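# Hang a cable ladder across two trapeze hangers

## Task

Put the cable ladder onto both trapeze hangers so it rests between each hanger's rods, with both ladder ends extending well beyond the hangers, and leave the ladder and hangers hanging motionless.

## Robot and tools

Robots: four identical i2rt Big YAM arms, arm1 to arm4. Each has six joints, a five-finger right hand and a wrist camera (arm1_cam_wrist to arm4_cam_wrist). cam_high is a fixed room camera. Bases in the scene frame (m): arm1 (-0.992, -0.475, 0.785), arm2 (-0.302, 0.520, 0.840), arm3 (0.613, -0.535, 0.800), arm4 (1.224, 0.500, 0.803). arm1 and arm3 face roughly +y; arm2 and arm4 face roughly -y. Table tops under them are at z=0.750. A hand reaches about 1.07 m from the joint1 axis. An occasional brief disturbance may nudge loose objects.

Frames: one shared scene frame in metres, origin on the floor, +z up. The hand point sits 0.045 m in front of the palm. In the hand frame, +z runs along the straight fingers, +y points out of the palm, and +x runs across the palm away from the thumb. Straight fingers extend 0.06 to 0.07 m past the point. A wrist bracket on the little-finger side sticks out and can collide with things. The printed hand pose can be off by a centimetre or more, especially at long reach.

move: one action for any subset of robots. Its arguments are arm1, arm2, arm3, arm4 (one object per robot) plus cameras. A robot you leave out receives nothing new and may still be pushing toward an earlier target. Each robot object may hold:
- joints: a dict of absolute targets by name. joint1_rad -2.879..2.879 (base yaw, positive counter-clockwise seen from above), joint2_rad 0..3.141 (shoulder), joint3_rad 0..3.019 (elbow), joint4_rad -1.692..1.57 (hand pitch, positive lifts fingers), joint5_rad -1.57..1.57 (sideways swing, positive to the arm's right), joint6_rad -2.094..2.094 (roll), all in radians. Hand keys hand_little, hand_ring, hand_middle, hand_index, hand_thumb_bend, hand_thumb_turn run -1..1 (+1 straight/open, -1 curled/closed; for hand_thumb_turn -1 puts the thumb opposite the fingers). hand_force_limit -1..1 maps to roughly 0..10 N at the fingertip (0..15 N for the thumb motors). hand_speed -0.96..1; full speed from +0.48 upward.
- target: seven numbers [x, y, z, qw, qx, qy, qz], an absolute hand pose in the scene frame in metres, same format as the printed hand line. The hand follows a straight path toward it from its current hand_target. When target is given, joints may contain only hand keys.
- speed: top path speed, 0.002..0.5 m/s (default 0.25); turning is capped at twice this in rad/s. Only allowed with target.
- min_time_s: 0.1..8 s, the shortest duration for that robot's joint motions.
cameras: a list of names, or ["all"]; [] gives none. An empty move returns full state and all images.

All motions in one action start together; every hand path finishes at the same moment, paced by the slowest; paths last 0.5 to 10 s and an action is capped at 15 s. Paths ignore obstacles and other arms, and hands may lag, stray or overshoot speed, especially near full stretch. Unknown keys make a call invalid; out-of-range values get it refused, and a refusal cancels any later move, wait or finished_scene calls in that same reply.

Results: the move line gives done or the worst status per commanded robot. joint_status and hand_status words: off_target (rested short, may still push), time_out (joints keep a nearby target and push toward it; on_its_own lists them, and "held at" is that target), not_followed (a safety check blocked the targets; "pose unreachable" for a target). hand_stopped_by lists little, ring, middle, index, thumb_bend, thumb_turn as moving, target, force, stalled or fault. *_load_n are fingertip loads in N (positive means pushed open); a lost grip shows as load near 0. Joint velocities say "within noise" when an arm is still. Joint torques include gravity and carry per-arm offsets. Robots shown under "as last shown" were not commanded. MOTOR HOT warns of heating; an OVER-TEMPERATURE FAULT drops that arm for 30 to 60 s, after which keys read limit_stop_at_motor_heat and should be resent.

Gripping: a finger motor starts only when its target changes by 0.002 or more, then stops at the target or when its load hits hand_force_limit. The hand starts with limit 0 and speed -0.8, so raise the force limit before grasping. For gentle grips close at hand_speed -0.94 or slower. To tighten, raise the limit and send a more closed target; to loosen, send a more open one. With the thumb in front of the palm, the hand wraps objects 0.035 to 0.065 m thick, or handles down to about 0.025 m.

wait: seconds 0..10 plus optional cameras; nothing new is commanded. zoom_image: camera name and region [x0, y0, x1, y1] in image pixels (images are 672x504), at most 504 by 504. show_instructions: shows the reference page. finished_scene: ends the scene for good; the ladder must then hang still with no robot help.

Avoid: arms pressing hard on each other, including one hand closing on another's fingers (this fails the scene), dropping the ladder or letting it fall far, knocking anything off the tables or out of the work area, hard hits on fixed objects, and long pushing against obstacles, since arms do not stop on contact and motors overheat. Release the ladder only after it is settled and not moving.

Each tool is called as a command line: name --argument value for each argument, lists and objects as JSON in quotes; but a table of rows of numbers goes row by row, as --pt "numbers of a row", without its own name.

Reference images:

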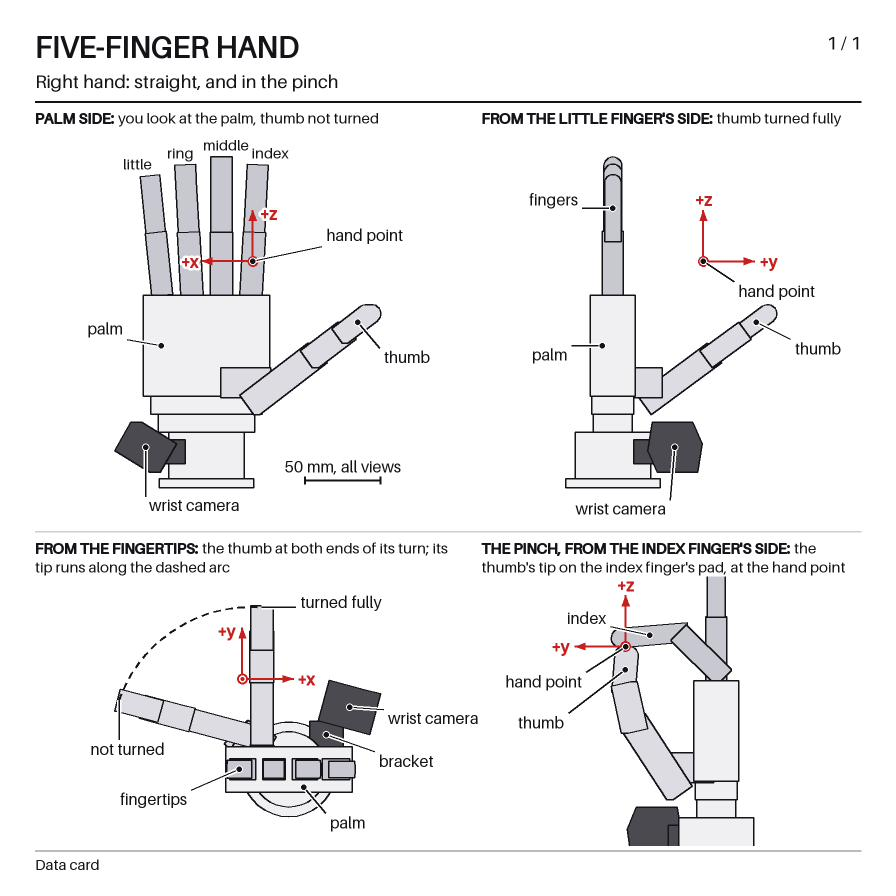

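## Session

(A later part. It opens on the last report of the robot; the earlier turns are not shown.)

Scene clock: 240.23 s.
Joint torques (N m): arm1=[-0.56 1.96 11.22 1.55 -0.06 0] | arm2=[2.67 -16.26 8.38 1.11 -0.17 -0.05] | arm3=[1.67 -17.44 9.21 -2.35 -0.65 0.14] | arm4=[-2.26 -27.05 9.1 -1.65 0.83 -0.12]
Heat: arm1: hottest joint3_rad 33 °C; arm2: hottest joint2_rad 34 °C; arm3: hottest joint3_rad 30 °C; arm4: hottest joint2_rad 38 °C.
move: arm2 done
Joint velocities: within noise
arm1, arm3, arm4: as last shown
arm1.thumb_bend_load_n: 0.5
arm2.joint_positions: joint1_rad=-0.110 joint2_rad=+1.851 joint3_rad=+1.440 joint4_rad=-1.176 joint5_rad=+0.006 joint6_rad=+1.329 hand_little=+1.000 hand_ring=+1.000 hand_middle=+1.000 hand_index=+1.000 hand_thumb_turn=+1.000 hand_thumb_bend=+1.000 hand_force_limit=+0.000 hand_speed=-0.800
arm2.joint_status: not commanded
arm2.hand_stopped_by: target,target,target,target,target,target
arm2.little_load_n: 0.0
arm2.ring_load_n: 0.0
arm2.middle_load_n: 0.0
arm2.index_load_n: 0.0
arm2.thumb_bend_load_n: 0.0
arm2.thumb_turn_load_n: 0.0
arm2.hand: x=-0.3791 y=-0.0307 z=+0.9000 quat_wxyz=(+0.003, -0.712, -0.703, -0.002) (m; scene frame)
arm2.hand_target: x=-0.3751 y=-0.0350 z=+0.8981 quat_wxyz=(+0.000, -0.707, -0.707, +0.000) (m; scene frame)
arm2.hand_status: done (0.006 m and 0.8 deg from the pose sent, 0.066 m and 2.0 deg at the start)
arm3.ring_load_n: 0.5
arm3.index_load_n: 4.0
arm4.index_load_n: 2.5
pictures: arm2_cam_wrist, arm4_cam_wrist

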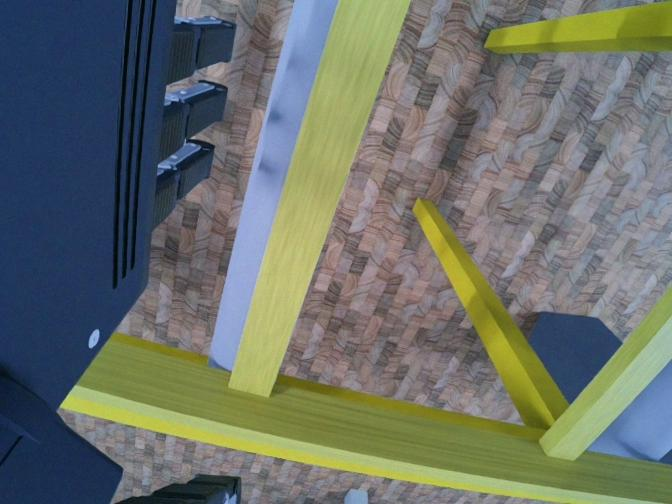

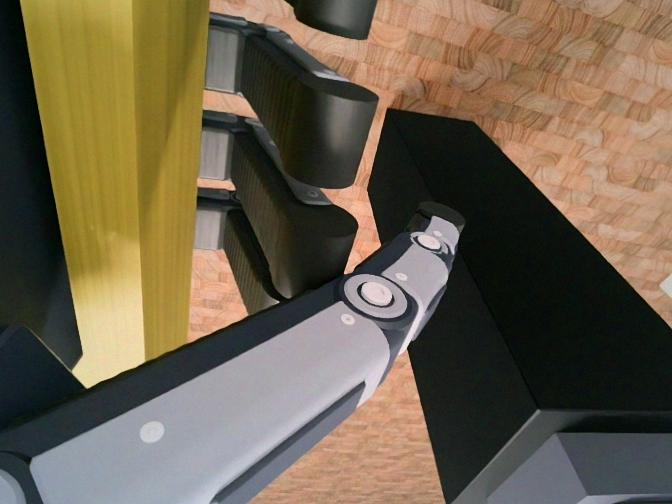

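move --arm2 '{"target": [-0.13, -0.035, 0.907, 0, 0.7071, 0.7071, 0], "speed": 0.1}' --arm3 '{"target": [0.98, -0.193, 0.865, 0, 1, 0, 0], "speed": 0.1}' --arm4 '{"target": [1.058, 0.155, 0.885, 0, 0, 1, 0], "speed": 0.1}' --cameras '["all"]'

zoom_image --camera "cam_high" --region '[180, 200, 320, 320]'

Scene clock: 243.80 s.
Joint torques (N m): arm1=[-0.21 2.02 11.1 1.46 -0.05 0.03] | arm2=[7.82 -15.44 11.17 0.28 -3.69 0.24] | arm3=[0.03 -19.31 10.14 -2.32 -0.39 -0.12] | arm4=[-2.08 -25.05 9.1 -1.89 0.91 -0.16]
Heat: arm1: hottest joint3_rad 33 °C; arm2: hottest joint2_rad 34 °C; arm3: hottest joint3_rad 30 °C; arm4: hottest joint2_rad 38 °C.
move: arm2 off_target; arm3 off_target; arm4 off_target
Joint velocities: within noise
arm1: as last shown
arm1.ring_load_n: -0.5
arm1.thumb_bend_load_n: 0.0
arm2.joint_positions: joint1_rad=+0.267 joint2_rad=+1.827 joint3_rad=+1.392 joint4_rad=-1.172 joint5_rad=+0.088 joint6_rad=+1.745 hand_little=+1.000 hand_ring=+1.000 hand_middle=+1.000 hand_index=+1.000 hand_thumb_turn=+1.000 hand_thumb_bend=+1.000 hand_force_limit=+0.000 hand_speed=-0.800
arm2.joint_status: not commanded
arm2.hand_stopped_by: target,target,target,target,target,target
arm2.little_load_n: 0.0
arm2.ring_load_n: 2.0
arm2.middle_load_n: 0.0
arm2.index_load_n: 0.0
arm2.thumb_bend_load_n: 0.0
arm2.thumb_turn_load_n: 0.0
arm2.hand: x=-0.1975 y=-0.0314 z=+0.8911 quat_wxyz=(+0.037, -0.724, -0.689, +0.028) (m; scene frame)
arm2.hand_target: x=-0.1332 y=-0.0307 z=+0.9075 quat_wxyz=(+0.001, -0.706, -0.708, -0.001) (m; scene frame)
arm2.hand_status: off_target (0.069 m and 6.0 deg from the pose sent, 0.249 m and 0.8 deg at the start)
arm3.joint_positions: joint1_rad=-0.909 joint2_rad=+1.937 joint3_rad=+1.479 joint4_rad=-1.123 joint5_rad=+0.005 joint6_rad=-0.771 hand_little=-1.000 hand_ring=-1.000 hand_middle=-1.000 hand_index=-1.000 hand_thumb_turn=-1.000 hand_thumb_bend=+0.489 hand_force_limit=-0.300 hand_speed=-0.800
arm3.joint_status: not commanded
arm3.hand_stopped_by: target,target,target,target,force,target
arm3.little_load_n: 0.0
arm3.ring_load_n: 0.0
arm3.middle_load_n: -1.0
arm3.index_load_n: 4.0
arm3.thumb_bend_load_n: 5.5
arm3.thumb_turn_load_n: 2.0
arm3.hand: x=+0.9791 y=-0.2004 z=+0.8225 quat_wxyz=(+0.008, +1.000, -0.009, -0.001) (m; scene frame)
arm3.hand_target: x=+0.9794 y=-0.1940 z=+0.8633 quat_wxyz=(-0.001, +1.000, +0.000, +0.001) (m; scene frame)
arm3.hand_status: off_target (0.043 m and 1.4 deg from the pose sent, 0.144 m and 1.8 deg at the start)
arm4.joint_positions: joint1_rad=-0.506 joint2_rad=+1.718 joint3_rad=+1.136 joint4_rad=-1.104 joint5_rad=-0.010 joint6_rad=-0.426 hand_little=-1.000 hand_ring=-1.000 hand_middle=-1.000 hand_index=-1.000 hand_thumb_turn=-1.000 hand_thumb_bend=+0.480 hand_force_limit=-0.300 hand_speed=-0.800
arm4.joint_status: not commanded
arm4.hand_stopped_by: target,target,target,target,force,target
arm4.little_load_n: 0.0
arm4.ring_load_n: 0.0
arm4.middle_load_n: -0.5
arm4.index_load_n: 3.0
arm4.thumb_bend_load_n: 5.5
arm4.thumb_turn_load_n: 2.0
arm4.hand: x=+1.0799 y=+0.1638 z=+0.8274 quat_wxyz=(-0.034, +0.005, -0.998, -0.051) (m; scene frame)
arm4.hand_target: x=+1.0602 y=+0.1572 z=+0.8805 quat_wxyz=(+0.001, -0.001, -1.000, -0.001) (m; scene frame)
arm4.hand_status: off_target (0.062 m and 7.0 deg from the pose sent, 0.137 m and 6.4 deg at the start)
pictures: arm1_cam_wrist, arm2_cam_wrist, arm3_cam_wrist, arm4_cam_wrist, cam_high

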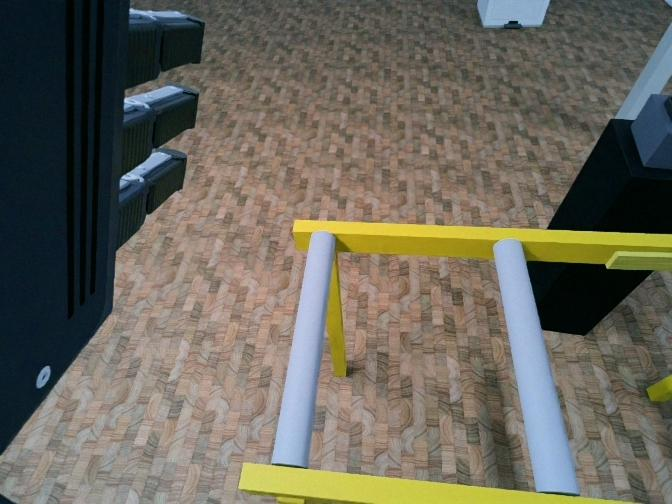

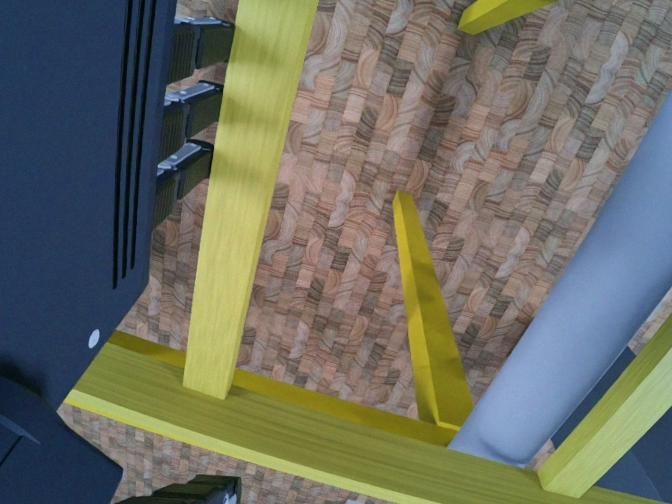

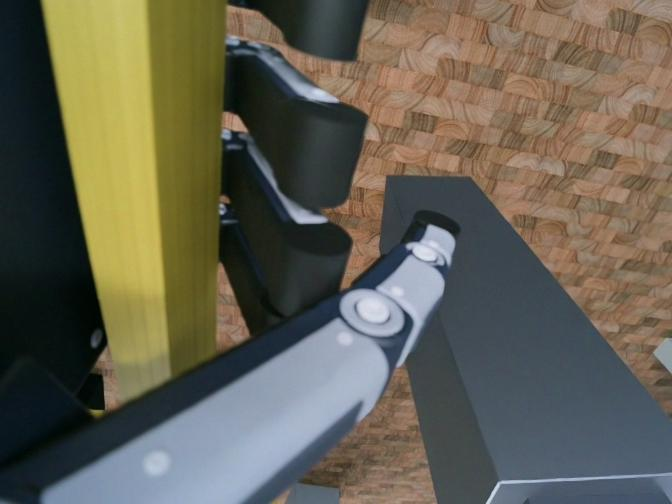

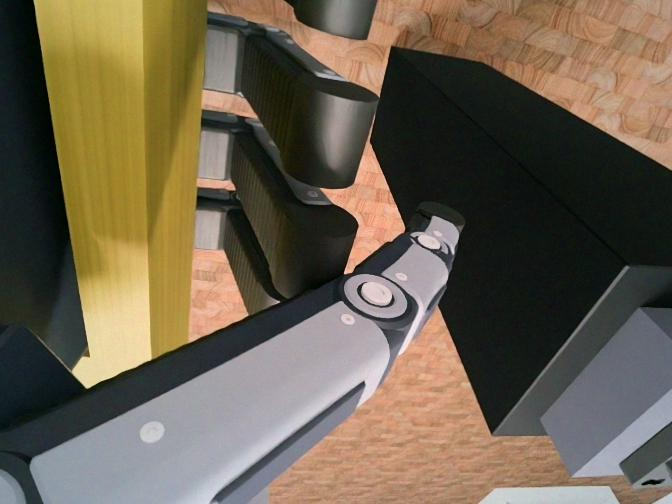

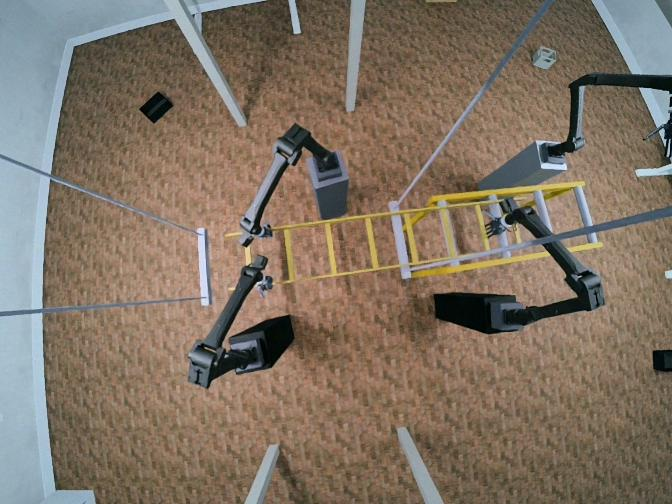

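Scaled by 3.600 from the camera's 672x504 image, which has a finer 960x720 frame.

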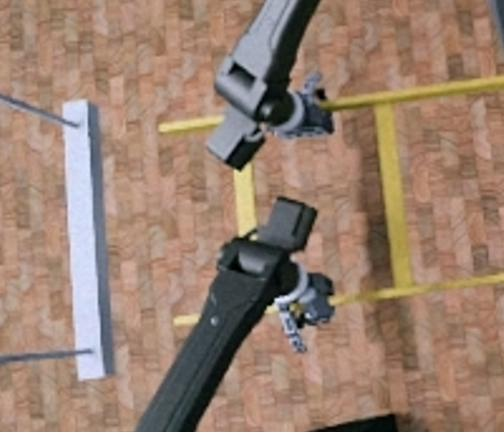

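move --arm3 '{"target": [0.98, -0.190, 0.90, 0, 1, 0, 0], "speed": 0.06}' --arm4 '{"target": [1.058, 0.158, 0.92, 0, 0, 1, 0], "speed": 0.06}' --cameras '["cam_high", "arm4_cam_wrist"]'

zoom_image --camera "cam_high" --region '[180, 200, 320, 320]'

zoom_image --camera "cam_high" --region '[360, 180, 480, 300]'

Scene clock: 248.03 s.
Joint torques (N m): arm1=[-0.21 0.97 11.19 1.47 -0.05 0.01] | arm2=[7.41 -15.74 10.69 0.42 -3.56 0.3] | arm3=[0.38 -21.36 10.13 -2.82 -0.27 -0.1] | arm4=[-2.2 -23.94 12.86 -3.62 0.87 -0.21]
Heat: arm1: hottest joint3_rad 33 °C; arm2: hottest joint2_rad 34 °C; arm3: hottest joint3_rad 30 °C; arm4: hottest joint2_rad 37 °C.
move: arm3 off_target; arm4 off_target
Joint velocities: within noise
arm1, arm2: as last shown
arm1.ring_load_n: 0.0
arm2.joint_positions: joint1_rad=+0.270 joint2_rad=+1.827 joint3_rad=+1.397 joint4_rad=-1.175 joint5_rad=+0.084 joint6_rad=+1.746 hand_little=+1.000 hand_ring=+1.000 hand_middle=+1.000 hand_index=+1.000 hand_thumb_turn=+1.000 hand_thumb_bend=+1.000 hand_force_limit=+0.000 hand_speed=-0.800
arm2.ring_load_n: 2.5
arm2.index_load_n: 0.5
arm2.hand: x=-0.1946 y=-0.0323 z=+0.8930 quat_wxyz=(+0.035, -0.723, -0.689, +0.027) (m; scene frame)
arm2.hand_target: x=-0.1333 y=-0.0309 z=+0.9076 quat_wxyz=(+0.001, -0.706, -0.708, -0.001) (m; scene frame)
arm3.joint_positions: joint1_rad=-0.909 joint2_rad=+1.937 joint3_rad=+1.538 joint4_rad=-1.193 joint5_rad=+0.002 joint6_rad=-0.771 hand_little=-1.000 hand_ring=-1.000 hand_middle=-1.000 hand_index=-1.000 hand_thumb_turn=-1.000 hand_thumb_bend=+0.489 hand_force_limit=-0.300 hand_speed=-0.800
arm3.joint_status: not commanded
arm3.hand_stopped_by: target,target,target,target,force,target
arm3.little_load_n: 0.5
arm3.ring_load_n: 0.0
arm3.middle_load_n: -0.5
arm3.index_load_n: 3.5
arm3.thumb_bend_load_n: 6.0
arm3.thumb_turn_load_n: 2.0
arm3.hand: x=+0.9832 y=-0.1953 z=+0.8437 quat_wxyz=(+0.011, +1.000, -0.009, -0.006) (m; scene frame)
arm3.hand_target: x=+0.9794 y=-0.1913 z=+0.8968 quat_wxyz=(-0.001, +1.000, +0.000, +0.001) (m; scene frame)
arm3.hand_status: off_target (0.057 m and 1.8 deg from the pose sent, 0.078 m and 1.4 deg at the start)
arm4.joint_positions: joint1_rad=-0.506 joint2_rad=+1.666 joint3_rad=+1.135 joint4_rad=-1.149 joint5_rad=-0.009 joint6_rad=-0.422 hand_little=-1.000 hand_ring=-1.000 hand_middle=-1.000 hand_index=-1.000 hand_thumb_turn=-1.000 hand_thumb_bend=+0.480 hand_force_limit=-0.300 hand_speed=-0.800
arm4.joint_status: not commanded
arm4.hand_stopped_by: target,target,target,target,force,target
arm4.little_load_n: 0.0
arm4.ring_load_n: 0.0
arm4.middle_load_n: -0.5
arm4.index_load_n: 2.5
arm4.thumb_bend_load_n: 5.5
arm4.thumb_turn_load_n: 1.5
arm4.hand: x=+1.0827 y=+0.1706 z=+0.8493 quat_wxyz=(-0.032, +0.003, -0.998, -0.048) (m; scene frame)
arm4.hand_target: x=+1.0613 y=+0.1617 z=+0.9139 quat_wxyz=(+0.001, -0.001, -1.000, +0.000) (m; scene frame)
arm4.hand_status: off_target (0.076 m and 6.7 deg from the pose sent, 0.095 m and 7.0 deg at the start)
pictures: arm4_cam_wrist, cam_high

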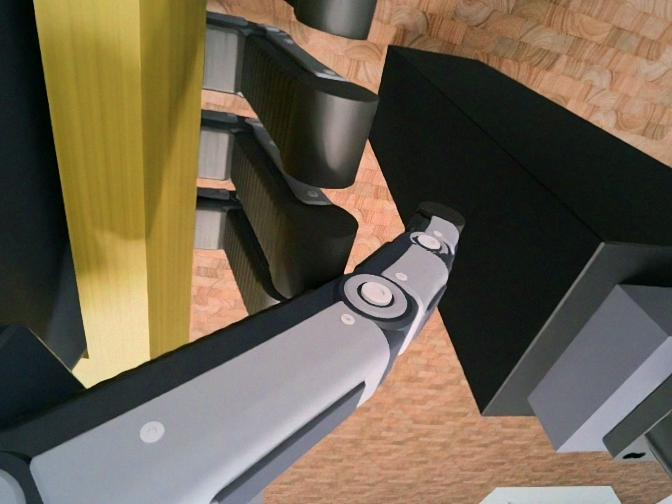

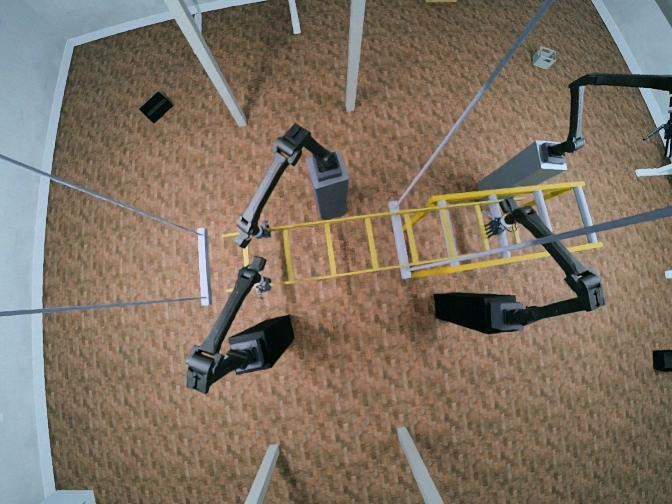

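Scaled by 3.600 from the camera's 672x504 image, which has a finer 960x720 frame.

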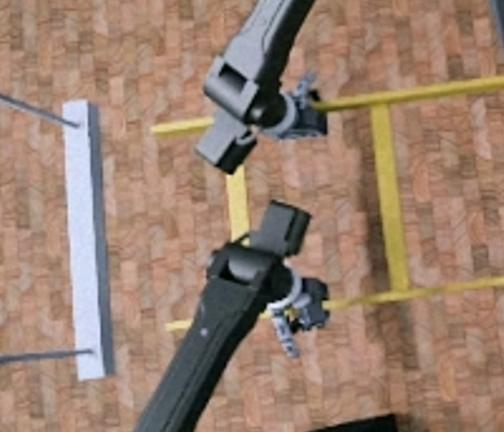

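Scaled by 4.200 from the camera's 672x504 image, which has a finer 960x720 frame.

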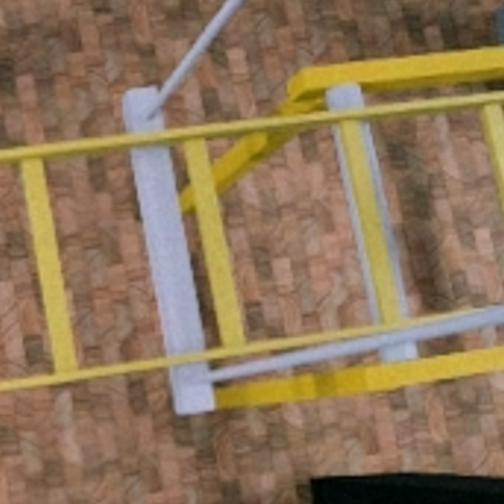

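move --cameras '["all"]'

zoom_image --camera "cam_high" --region '[180, 200, 320, 320]'

Scene clock: 249.53 s.
Joint torques (N m): arm1=[-0.5 0.85 11.15 1.61 -0.04 0.04] | arm2=[7.47 -15.5 10.62 0.35 -3.52 0.27] | arm3=[0.44 -21.36 10.14 -2.74 -0.28 -0.1] | arm4=[-2.2 -24 12.86 -3.6 0.87 -0.21]
Heat: arm1: hottest joint3_rad 33 °C; arm2: hottest joint5_rad 35 °C; arm3: hottest joint3_rad 30 °C; arm4: hottest joint2_rad 38 °C.
Joint velocities: within noise
arm1.joint_positions: joint1_rad=+0.437 joint2_rad=+0.614 joint3_rad=+1.368 joint4_rad=-1.170 joint5_rad=+0.105 joint6_rad=-1.150 hand_little=+1.000 hand_ring=+1.000 hand_middle=+1.000 hand_index=+1.000 hand_thumb_turn=+1.000 hand_thumb_bend=+1.000 hand_force_limit=+0.000 hand_speed=-0.800
arm1.joint_status: not commanded
arm1.hand_stopped_by: target,target,target,target,target,target
arm1.little_load_n: 0.0
arm1.ring_load_n: 0.0
arm1.middle_load_n: 0.0
arm1.index_load_n: 0.0
arm1.thumb_bend_load_n: 0.0
arm1.thumb_turn_load_n: 0.0
arm1.hand: x=-0.9996 y=-0.2167 z=+1.2951 quat_wxyz=(-0.473, +0.653, +0.526, +0.270) (m; scene frame)
arm1.hand_target: x=-0.9991 y=-0.2185 z=+1.3077 quat_wxyz=(-0.484, +0.648, +0.521, +0.275) (m; scene frame)
arm1.hand_status: not commanded
arm2.joint_positions: joint1_rad=+0.270 joint2_rad=+1.827 joint3_rad=+1.397 joint4_rad=-1.175 joint5_rad=+0.084 joint6_rad=+1.746 hand_little=+1.000 hand_ring=+1.000 hand_middle=+1.000 hand_index=+1.000 hand_thumb_turn=+1.000 hand_thumb_bend=+1.000 hand_force_limit=+0.000 hand_speed=-0.800
arm2.joint_status: not commanded
arm2.hand_stopped_by: target,target,target,target,target,target
arm2.little_load_n: 0.0
arm2.ring_load_n: 2.0
arm2.middle_load_n: 0.0
arm2.index_load_n: 0.0
arm2.thumb_bend_load_n: 0.0
arm2.thumb_turn_load_n: 0.0
arm2.hand: x=-0.1946 y=-0.0323 z=+0.8930 quat_wxyz=(+0.035, -0.723, -0.689, +0.027) (m; scene frame)
arm2.hand_target: x=-0.1333 y=-0.0309 z=+0.9076 quat_wxyz=(+0.001, -0.706, -0.708, -0.001) (m; scene frame)
arm2.hand_status: not commanded
arm3.joint_positions: joint1_rad=-0.909 joint2_rad=+1.937 joint3_rad=+1.538 joint4_rad=-1.193 joint5_rad=+0.002 joint6_rad=-0.771 hand_little=-1.000 hand_ring=-1.000 hand_middle=-1.000 hand_index=-1.000 hand_thumb_turn=-1.000 hand_thumb_bend=+0.489 hand_force_limit=-0.300 hand_speed=-0.800
arm3.joint_status: not commanded
arm3.hand_stopped_by: target,target,target,target,force,target
arm3.little_load_n: 0.0
arm3.ring_load_n: 0.0
arm3.middle_load_n: -1.0
arm3.index_load_n: 3.5
arm3.thumb_bend_load_n: 6.0
arm3.thumb_turn_load_n: 2.0
arm3.hand: x=+0.9832 y=-0.1953 z=+0.8437 quat_wxyz=(+0.011, +1.000, -0.009, -0.006) (m; scene frame)
arm3.hand_target: x=+0.9794 y=-0.1913 z=+0.8968 quat_wxyz=(-0.001, +1.000, +0.000, +0.001) (m; scene frame)
arm3.hand_status: off_target (0.057 m and 1.8 deg from the pose sent, 0.078 m and 1.4 deg at the start)
arm4.joint_positions: joint1_rad=-0.506 joint2_rad=+1.666 joint3_rad=+1.135 joint4_rad=-1.149 joint5_rad=-0.009 joint6_rad=-0.422 hand_little=-1.000 hand_ring=-1.000 hand_middle=-1.000 hand_index=-1.000 hand_thumb_turn=-1.000 hand_thumb_bend=+0.480 hand_force_limit=-0.300 hand_speed=-0.800
arm4.joint_status: not commanded
arm4.hand_stopped_by: target,target,target,target,force,target
arm4.little_load_n: 0.0
arm4.ring_load_n: 0.5
arm4.middle_load_n: -0.5
arm4.index_load_n: 2.5
arm4.thumb_bend_load_n: 5.5
arm4.thumb_turn_load_n: 1.5
arm4.hand: x=+1.0827 y=+0.1706 z=+0.8493 quat_wxyz=(-0.032, +0.003, -0.998, -0.048) (m; scene frame)
arm4.hand_target: x=+1.0613 y=+0.1617 z=+0.9139 quat_wxyz=(+0.001, -0.001, -1.000, +0.000) (m; scene frame)
arm4.hand_status: off_target (0.076 m and 6.7 deg from the pose sent, 0.095 m and 7.0 deg at the start)
pictures: arm1_cam_wrist, arm2_cam_wrist, arm3_cam_wrist, arm4_cam_wrist, cam_high

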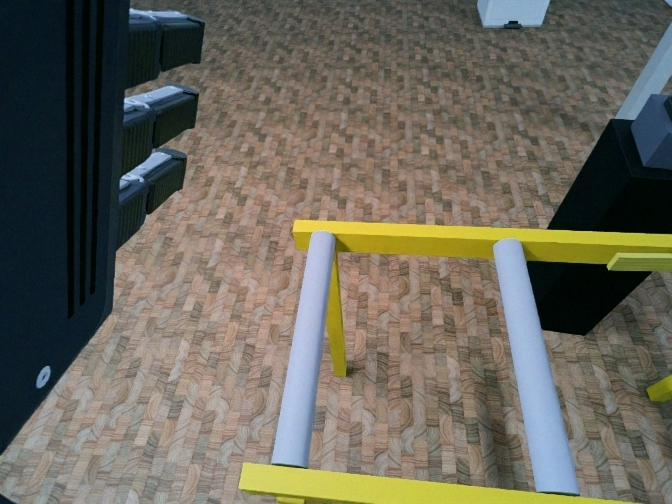

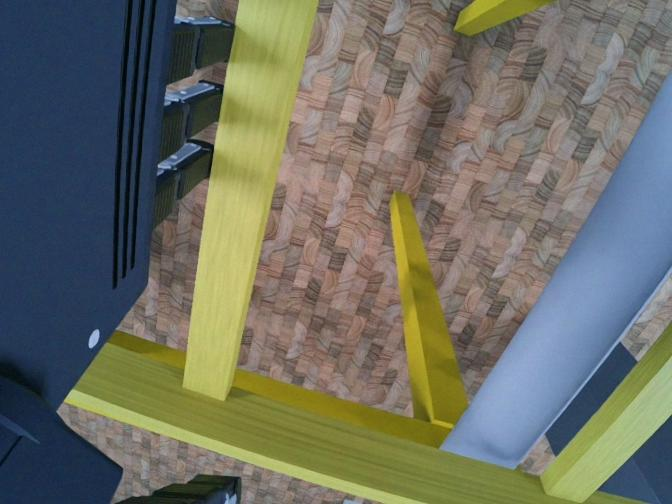

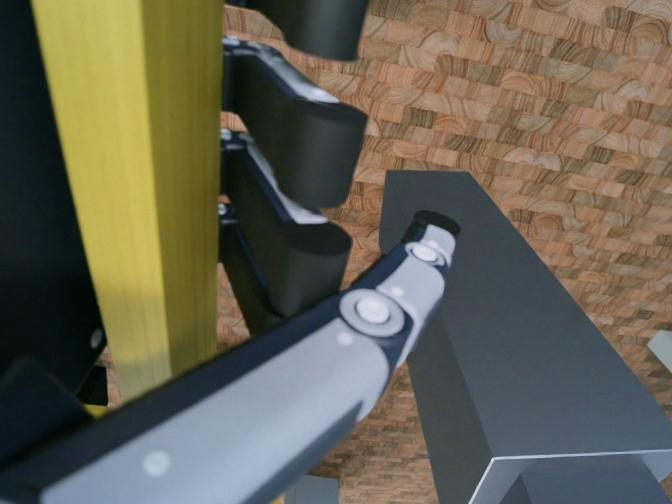

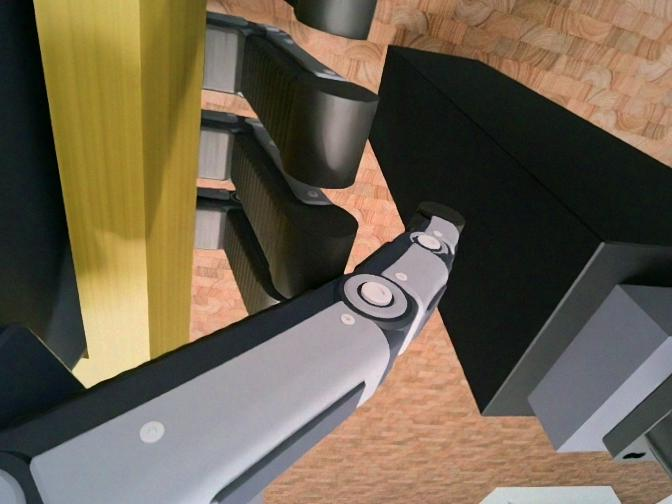

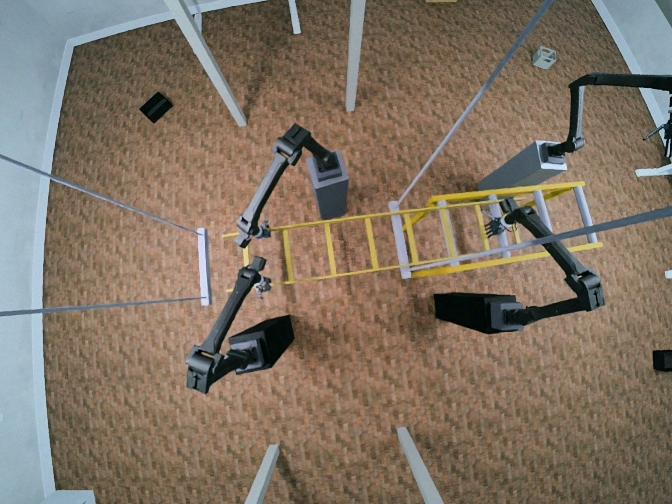

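Scaled by 3.600 from the camera's 672x504 image, which has a finer 960x720 frame.

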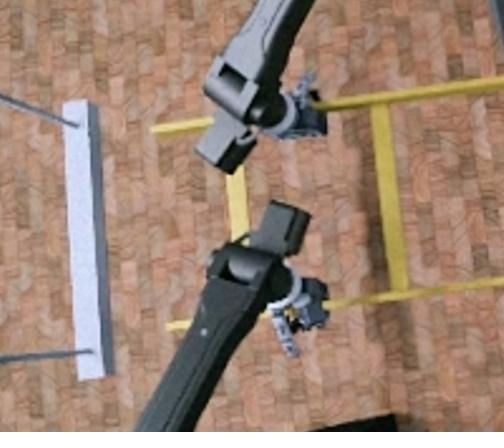

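move --arm3 '{"target": [1.10, -0.191, 0.905, 0, 1, 0, 0], "speed": 0.08}' --arm4 '{"target": [1.20, 0.162, 0.922, 0, 0, 1, 0], "speed": 0.08}' --arm2 '{"target": [-0.01, -0.031, 0.907, 0, 0.7071, 0.7071, 0], "speed": 0.08}' --cameras '["all"]'

zoom_image --camera "cam_high" --region '[180, 200, 320, 320]'

zoom_image --camera "cam_high" --region '[360, 160, 520, 300]'

Scene clock: 253.10 s.
Joint torques (N m): arm1=[-0.56 1.26 11.17 1.44 -0.07 0.02] | arm2=[6.59 -14.62 12.21 1.01 -2.83 0.21] | arm3=[-0.91 -22.59 11.52 -2.14 -0.26 -0.14] | arm4=[-0.73 -24.35 10.18 -2.97 1.05 0.06]
Heat: arm1: hottest joint3_rad 33 °C; arm2: hottest joint5_rad 37 °C; arm3: hottest joint3_rad 31 °C; arm4: hottest joint2_rad 38 °C.
move: arm2 off_target; arm3 off_target; arm4 off_target
Joint velocities: within noise
arm1: as last shown
arm2.joint_positions: joint1_rad=+0.495 joint2_rad=+1.884 joint3_rad=+1.504 joint4_rad=-1.227 joint5_rad=+0.064 joint6_rad=+1.960 hand_little=+1.000 hand_ring=+1.000 hand_middle=+1.000 hand_index=+1.000 hand_thumb_turn=+1.000 hand_thumb_bend=+1.000 hand_force_limit=+0.000 hand_speed=-0.800
arm2.joint_status: not commanded
arm2.hand_stopped_by: target,target,target,target,target,target
arm2.little_load_n: 0.0
arm2.ring_load_n: 2.0
arm2.middle_load_n: 0.0
arm2.index_load_n: 0.5
arm2.thumb_bend_load_n: 0.0
arm2.thumb_turn_load_n: 0.0
arm2.hand: x=-0.0670 y=-0.0313 z=+0.9017 quat_wxyz=(+0.026, -0.720, -0.693, +0.025) (m; scene frame)
arm2.hand_target: x=-0.0125 y=-0.0275 z=+0.9080 quat_wxyz=(+0.001, -0.707, -0.708, +0.000) (m; scene frame)
arm2.hand_status: off_target (0.057 m and 4.6 deg from the pose sent, 0.185 m and 5.7 deg at the start)
arm3.joint_positions: joint1_rad=-1.026 joint2_rad=+2.158 joint3_rad=+1.922 joint4_rad=-1.368 joint5_rad=+0.002 joint6_rad=-0.896 hand_little=-1.000 hand_ring=-1.000 hand_middle=-1.000 hand_index=-1.000 hand_thumb_turn=-1.000 hand_thumb_bend=+0.489 hand_force_limit=-0.300 hand_speed=-0.800
arm3.joint_status: not commanded
arm3.hand_stopped_by: target,target,target,target,force,target
arm3.little_load_n: 0.0
arm3.ring_load_n: 0.0
arm3.middle_load_n: -0.5
arm3.index_load_n: 2.5
arm3.thumb_bend_load_n: 6.0
arm3.thumb_turn_load_n: 2.0
arm3.hand: x=+1.0932 y=-0.1934 z=+0.8524 quat_wxyz=(+0.014, +1.000, -0.004, -0.012) (m; scene frame)
arm3.hand_target: x=+1.0986 y=-0.1922 z=+0.9033 quat_wxyz=(-0.001, +1.000, +0.000, +0.001) (m; scene frame)
arm3.hand_status: off_target (0.053 m and 2.1 deg from the pose sent, 0.132 m and 1.7 deg at the start)
arm4.joint_positions: joint1_rad=-0.208 joint2_rad=+1.581 joint3_rad=+1.047 joint4_rad=-1.156 joint5_rad=-0.016 joint6_rad=-0.128 hand_little=-1.000 hand_ring=-1.000 hand_middle=-1.000 hand_index=-1.000 hand_thumb_turn=-1.000 hand_thumb_bend=+0.480 hand_force_limit=-0.300 hand_speed=-0.800
arm4.joint_status: not commanded
arm4.hand_stopped_by: target,target,target,target,force,target
arm4.little_load_n: 2.0
arm4.ring_load_n: 1.0
arm4.middle_load_n: -0.5
arm4.index_load_n: 0.5
arm4.thumb_bend_load_n: 5.5
arm4.thumb_turn_load_n: 2.0
arm4.hand: x=+1.2099 y=+0.1722 z=+0.8580 quat_wxyz=(-0.021, +0.005, -0.998, -0.058) (m; scene frame)
arm4.hand_target: x=+1.2015 y=+0.1649 z=+0.9152 quat_wxyz=(+0.000, -0.001, -1.000, +0.000) (m; scene frame)
arm4.hand_status: off_target (0.066 m and 7.1 deg from the pose sent, 0.138 m and 6.7 deg at the start)
pictures: arm1_cam_wrist, arm2_cam_wrist, arm3_cam_wrist, arm4_cam_wrist, cam_high

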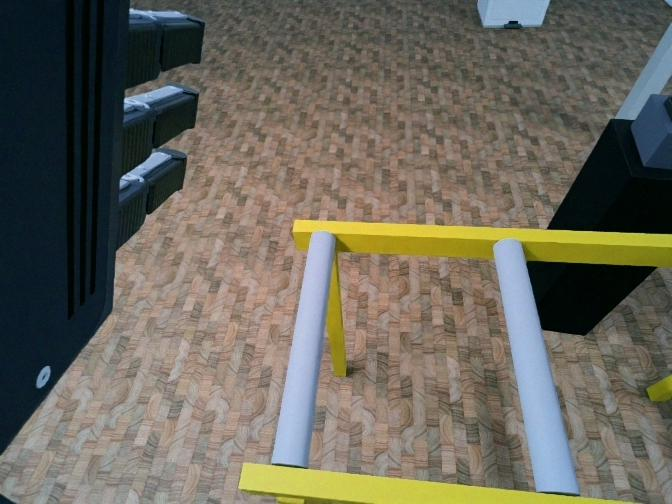

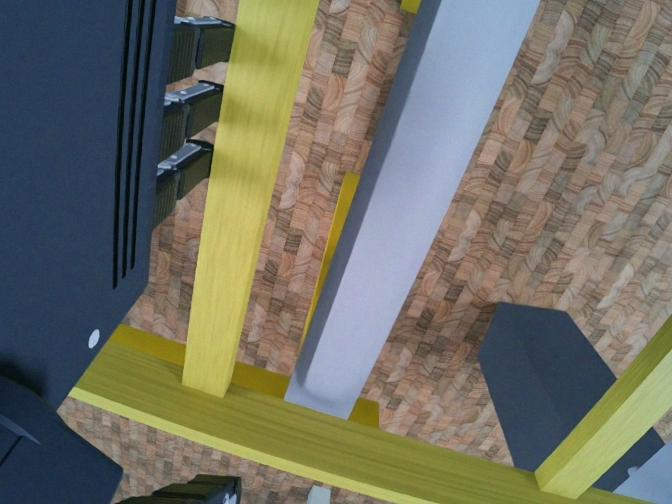

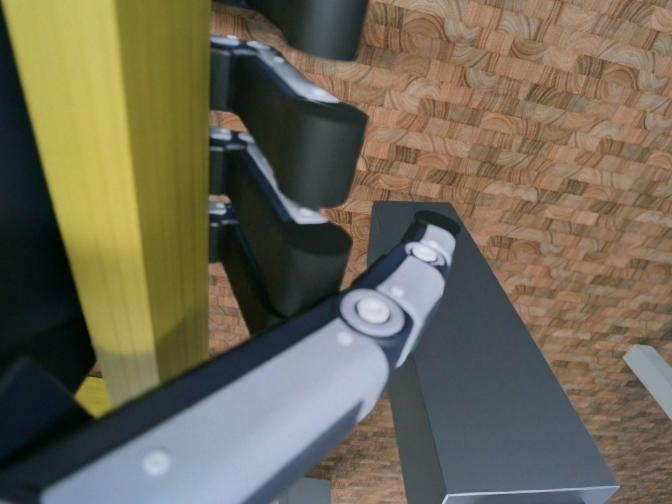

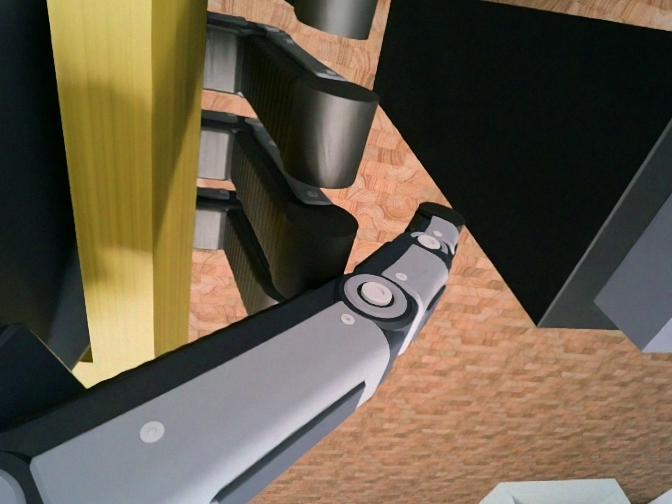

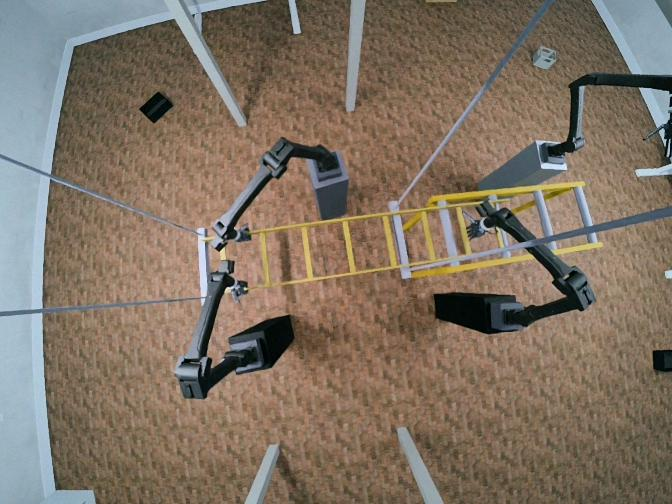

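Scaled by 3.600 from the camera's 672x504 image, which has a finer 960x720 frame.

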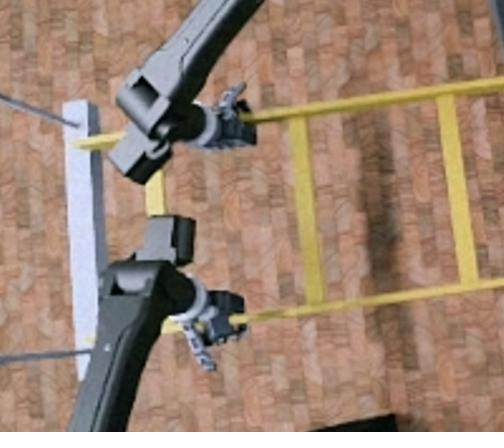

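Scaled by 3.150 from the camera's 672x504 image, which has a finer 960x720 frame.

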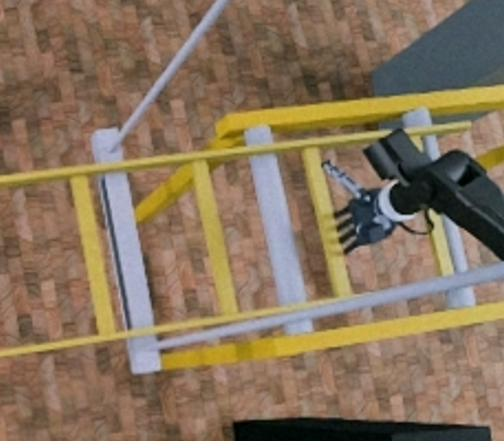

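zoom_image --camera "cam_high" --region '[185, 215, 265, 315]'

Scaled by 5.040 from the camera's 672x504 image, which has a finer 960x720 frame.

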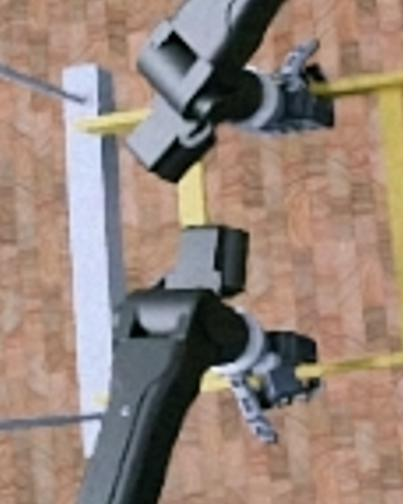

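move --arm3 '{"target": [1.20, -0.200, 0.905, 0, 1, 0, 0], "speed": 0.08}' --arm4 '{"target": [1.30, 0.156, 0.922, 0, 0, 1, 0], "speed": 0.08}' --arm2 '{"target": [0.045, -0.031, 0.907, 0, 0.7071, 0.7071, 0], "speed": 0.08}' --cameras '["all"]'

zoom_image --camera "cam_high" --region '[185, 215, 265, 315]'

zoom_image --camera "cam_high" --region '[360, 160, 520, 300]'

Scene clock: 257.60 s.
Joint torques (N m): arm1=[-1.2 1.55 11.28 1.61 -0.05 0] | arm2=[3.14 -16.62 12.25 0.62 -0.99 0.05] | arm3=[-2.14 -24.59 12.42 -0.98 0.19 -0.09] | arm4=[-0.5 -21.66 12.83 -3.38 0.96 0.13]
Heat: arm1: hottest joint3_rad 33 °C; arm2: hottest joint5_rad 36 °C; arm3: hottest joint3_rad 31 °C; arm4: hottest joint2_rad 38 °C.
move: arm2 off_target; arm3 off_target; arm4 off_target
Joint velocities: within noise
arm1: as last shown
arm1.index_load_n: 0.5
arm2.joint_positions: joint1_rad=+0.631 joint2_rad=+1.959 joint3_rad=+1.609 joint4_rad=-1.252 joint5_rad=+0.019 joint6_rad=+2.065 hand_little=+1.000 hand_ring=+1.000 hand_middle=+1.000 hand_index=+1.000 hand_thumb_turn=+1.000 hand_thumb_bend=+1.000 hand_force_limit=+0.000 hand_speed=-0.800
arm2.joint_status: not commanded
arm2.hand_stopped_by: target,target,target,target,target,target
arm2.little_load_n: 0.0
arm2.ring_load_n: 0.0
arm2.middle_load_n: 0.5
arm2.index_load_n: 0.0
arm2.thumb_bend_load_n: 0.0
arm2.thumb_turn_load_n: 0.0
arm2.hand: x=+0.0243 y=-0.0234 z=+0.8995 quat_wxyz=(+0.014, -0.710, -0.704, +0.008) (m; scene frame)
arm2.hand_target: x=+0.0445 y=-0.0302 z=+0.9074 quat_wxyz=(+0.000, -0.707, -0.707, +0.000) (m; scene frame)
arm2.hand_status: off_target (0.023 m and 1.9 deg from the pose sent, 0.112 m and 4.6 deg at the start)
arm3.joint_positions: joint1_rad=-1.106 joint2_rad=+2.450 joint3_rad=+2.453 joint4_rad=-1.637 joint5_rad=-0.011 joint6_rad=-0.996 hand_little=-1.000 hand_ring=-1.000 hand_middle=-1.000 hand_index=-1.000 hand_thumb_turn=-1.000 hand_thumb_bend=+0.489 hand_force_limit=-0.300 hand_speed=-0.800
arm3.joint_status: not commanded
arm3.hand_stopped_by: target,target,target,target,force,target
arm3.little_load_n: 0.0
arm3.ring_load_n: 0.0
arm3.middle_load_n: -0.5
arm3.index_load_n: 1.5
arm3.thumb_bend_load_n: 5.5
arm3.thumb_turn_load_n: 2.0
arm3.hand: x=+1.1829 y=-0.1947 z=+0.8558 quat_wxyz=(+0.015, +0.999, +0.005, -0.029) (m; scene frame)
arm3.hand_target: x=+1.1976 y=-0.2013 z=+0.9041 quat_wxyz=(+0.000, +1.000, +0.000, +0.001) (m; scene frame)
arm3.hand_status: off_target (0.052 m and 3.8 deg from the pose sent, 0.119 m and 2.1 deg at the start)
arm4.joint_positions: joint1_rad=+0.035 joint2_rad=+1.564 joint3_rad=+1.030 joint4_rad=-1.150 joint5_rad=-0.015 joint6_rad=+0.111 hand_little=-1.000 hand_ring=-1.000 hand_middle=-1.000 hand_index=-1.000 hand_thumb_turn=-1.000 hand_thumb_bend=+0.480 hand_force_limit=-0.300 hand_speed=-0.800
arm4.joint_status: not commanded
arm4.hand_stopped_by: target,target,target,target,force,target
arm4.little_load_n: 3.5
arm4.ring_load_n: 0.0
arm4.middle_load_n: -0.5
arm4.index_load_n: 0.0
arm4.thumb_bend_load_n: 5.0
arm4.thumb_turn_load_n: 2.0
arm4.hand: x=+1.3036 y=+0.1781 z=+0.8593 quat_wxyz=(-0.006, +0.007, -0.998, -0.057) (m; scene frame)
arm4.hand_target: x=+1.3005 y=+0.1599 z=+0.9170 quat_wxyz=(-0.001, -0.001, -1.000, +0.000) (m; scene frame)
arm4.hand_status: off_target (0.067 m and 6.7 deg from the pose sent, 0.112 m and 7.1 deg at the start)
pictures: arm1_cam_wrist, arm2_cam_wrist, arm3_cam_wrist, arm4_cam_wrist, cam_high

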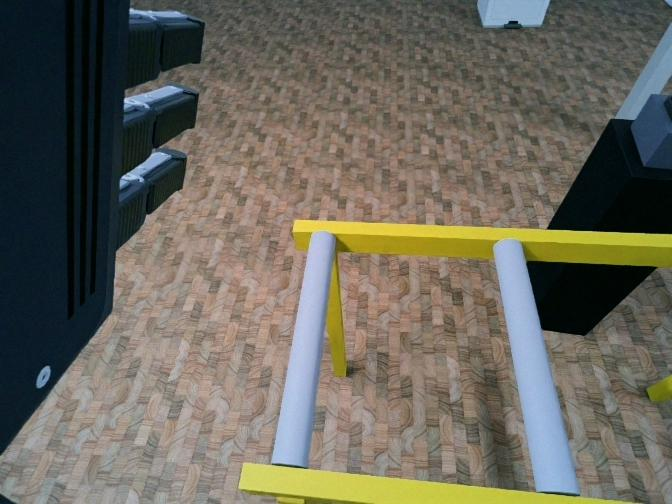

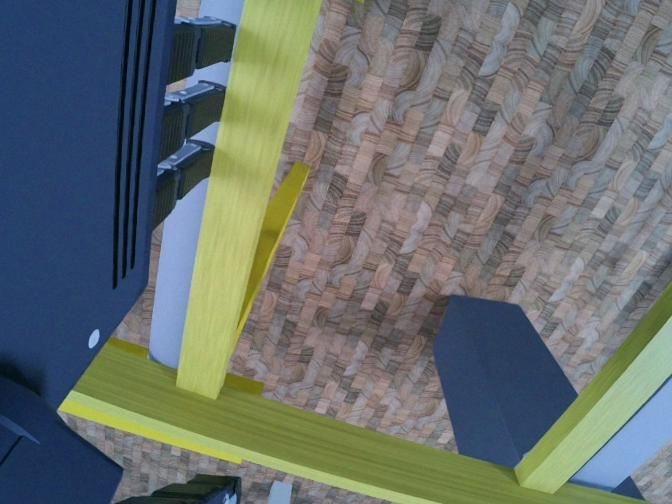

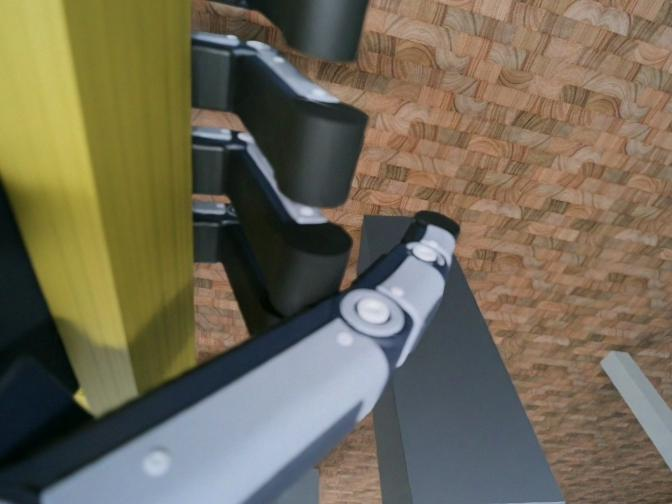

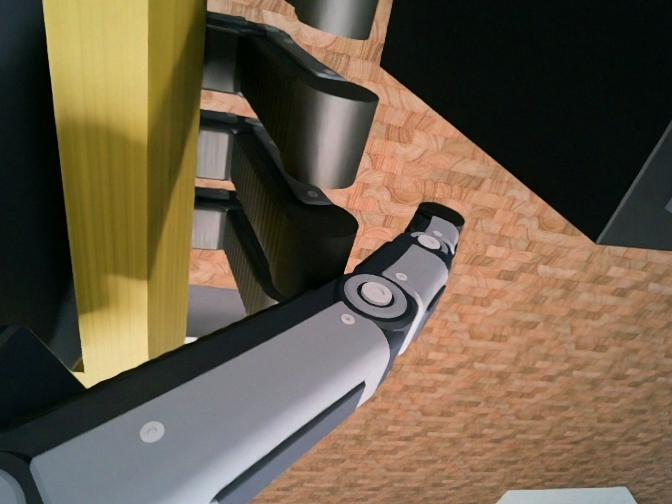

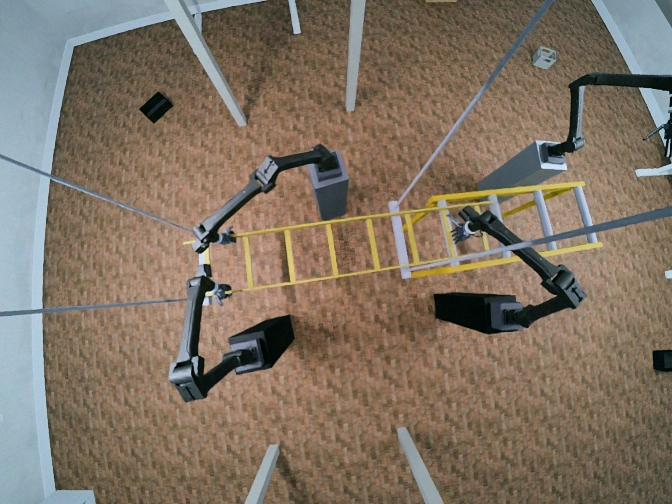

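Scaled by 5.040 from the camera's 672x504 image, which has a finer 960x720 frame.

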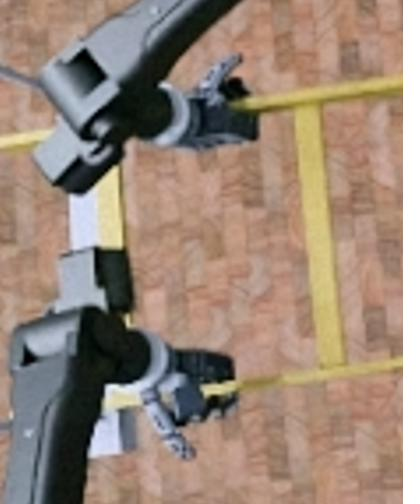

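Scaled by 3.150 from the camera's 672x504 image, which has a finer 960x720 frame.

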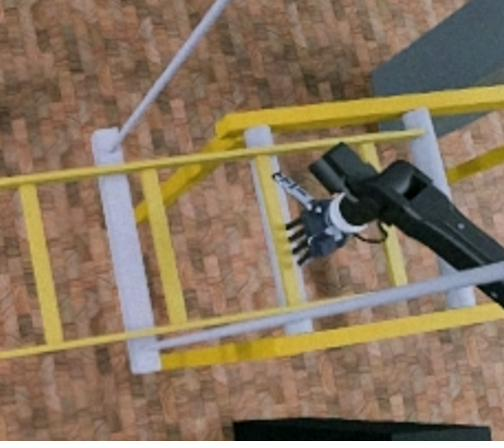

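zoom_image --camera "cam_high" --region '[165, 225, 245, 315]'

Scaled by 5.600 from the camera's 672x504 image, which has a finer 960x720 frame.

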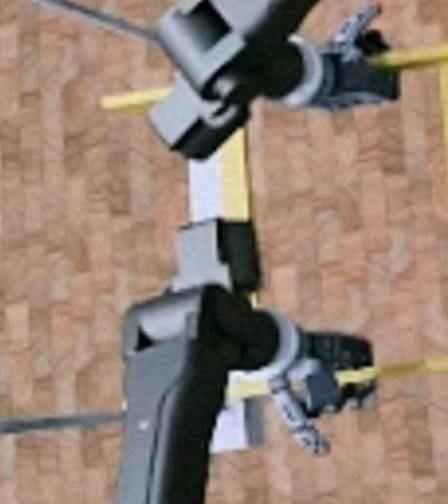

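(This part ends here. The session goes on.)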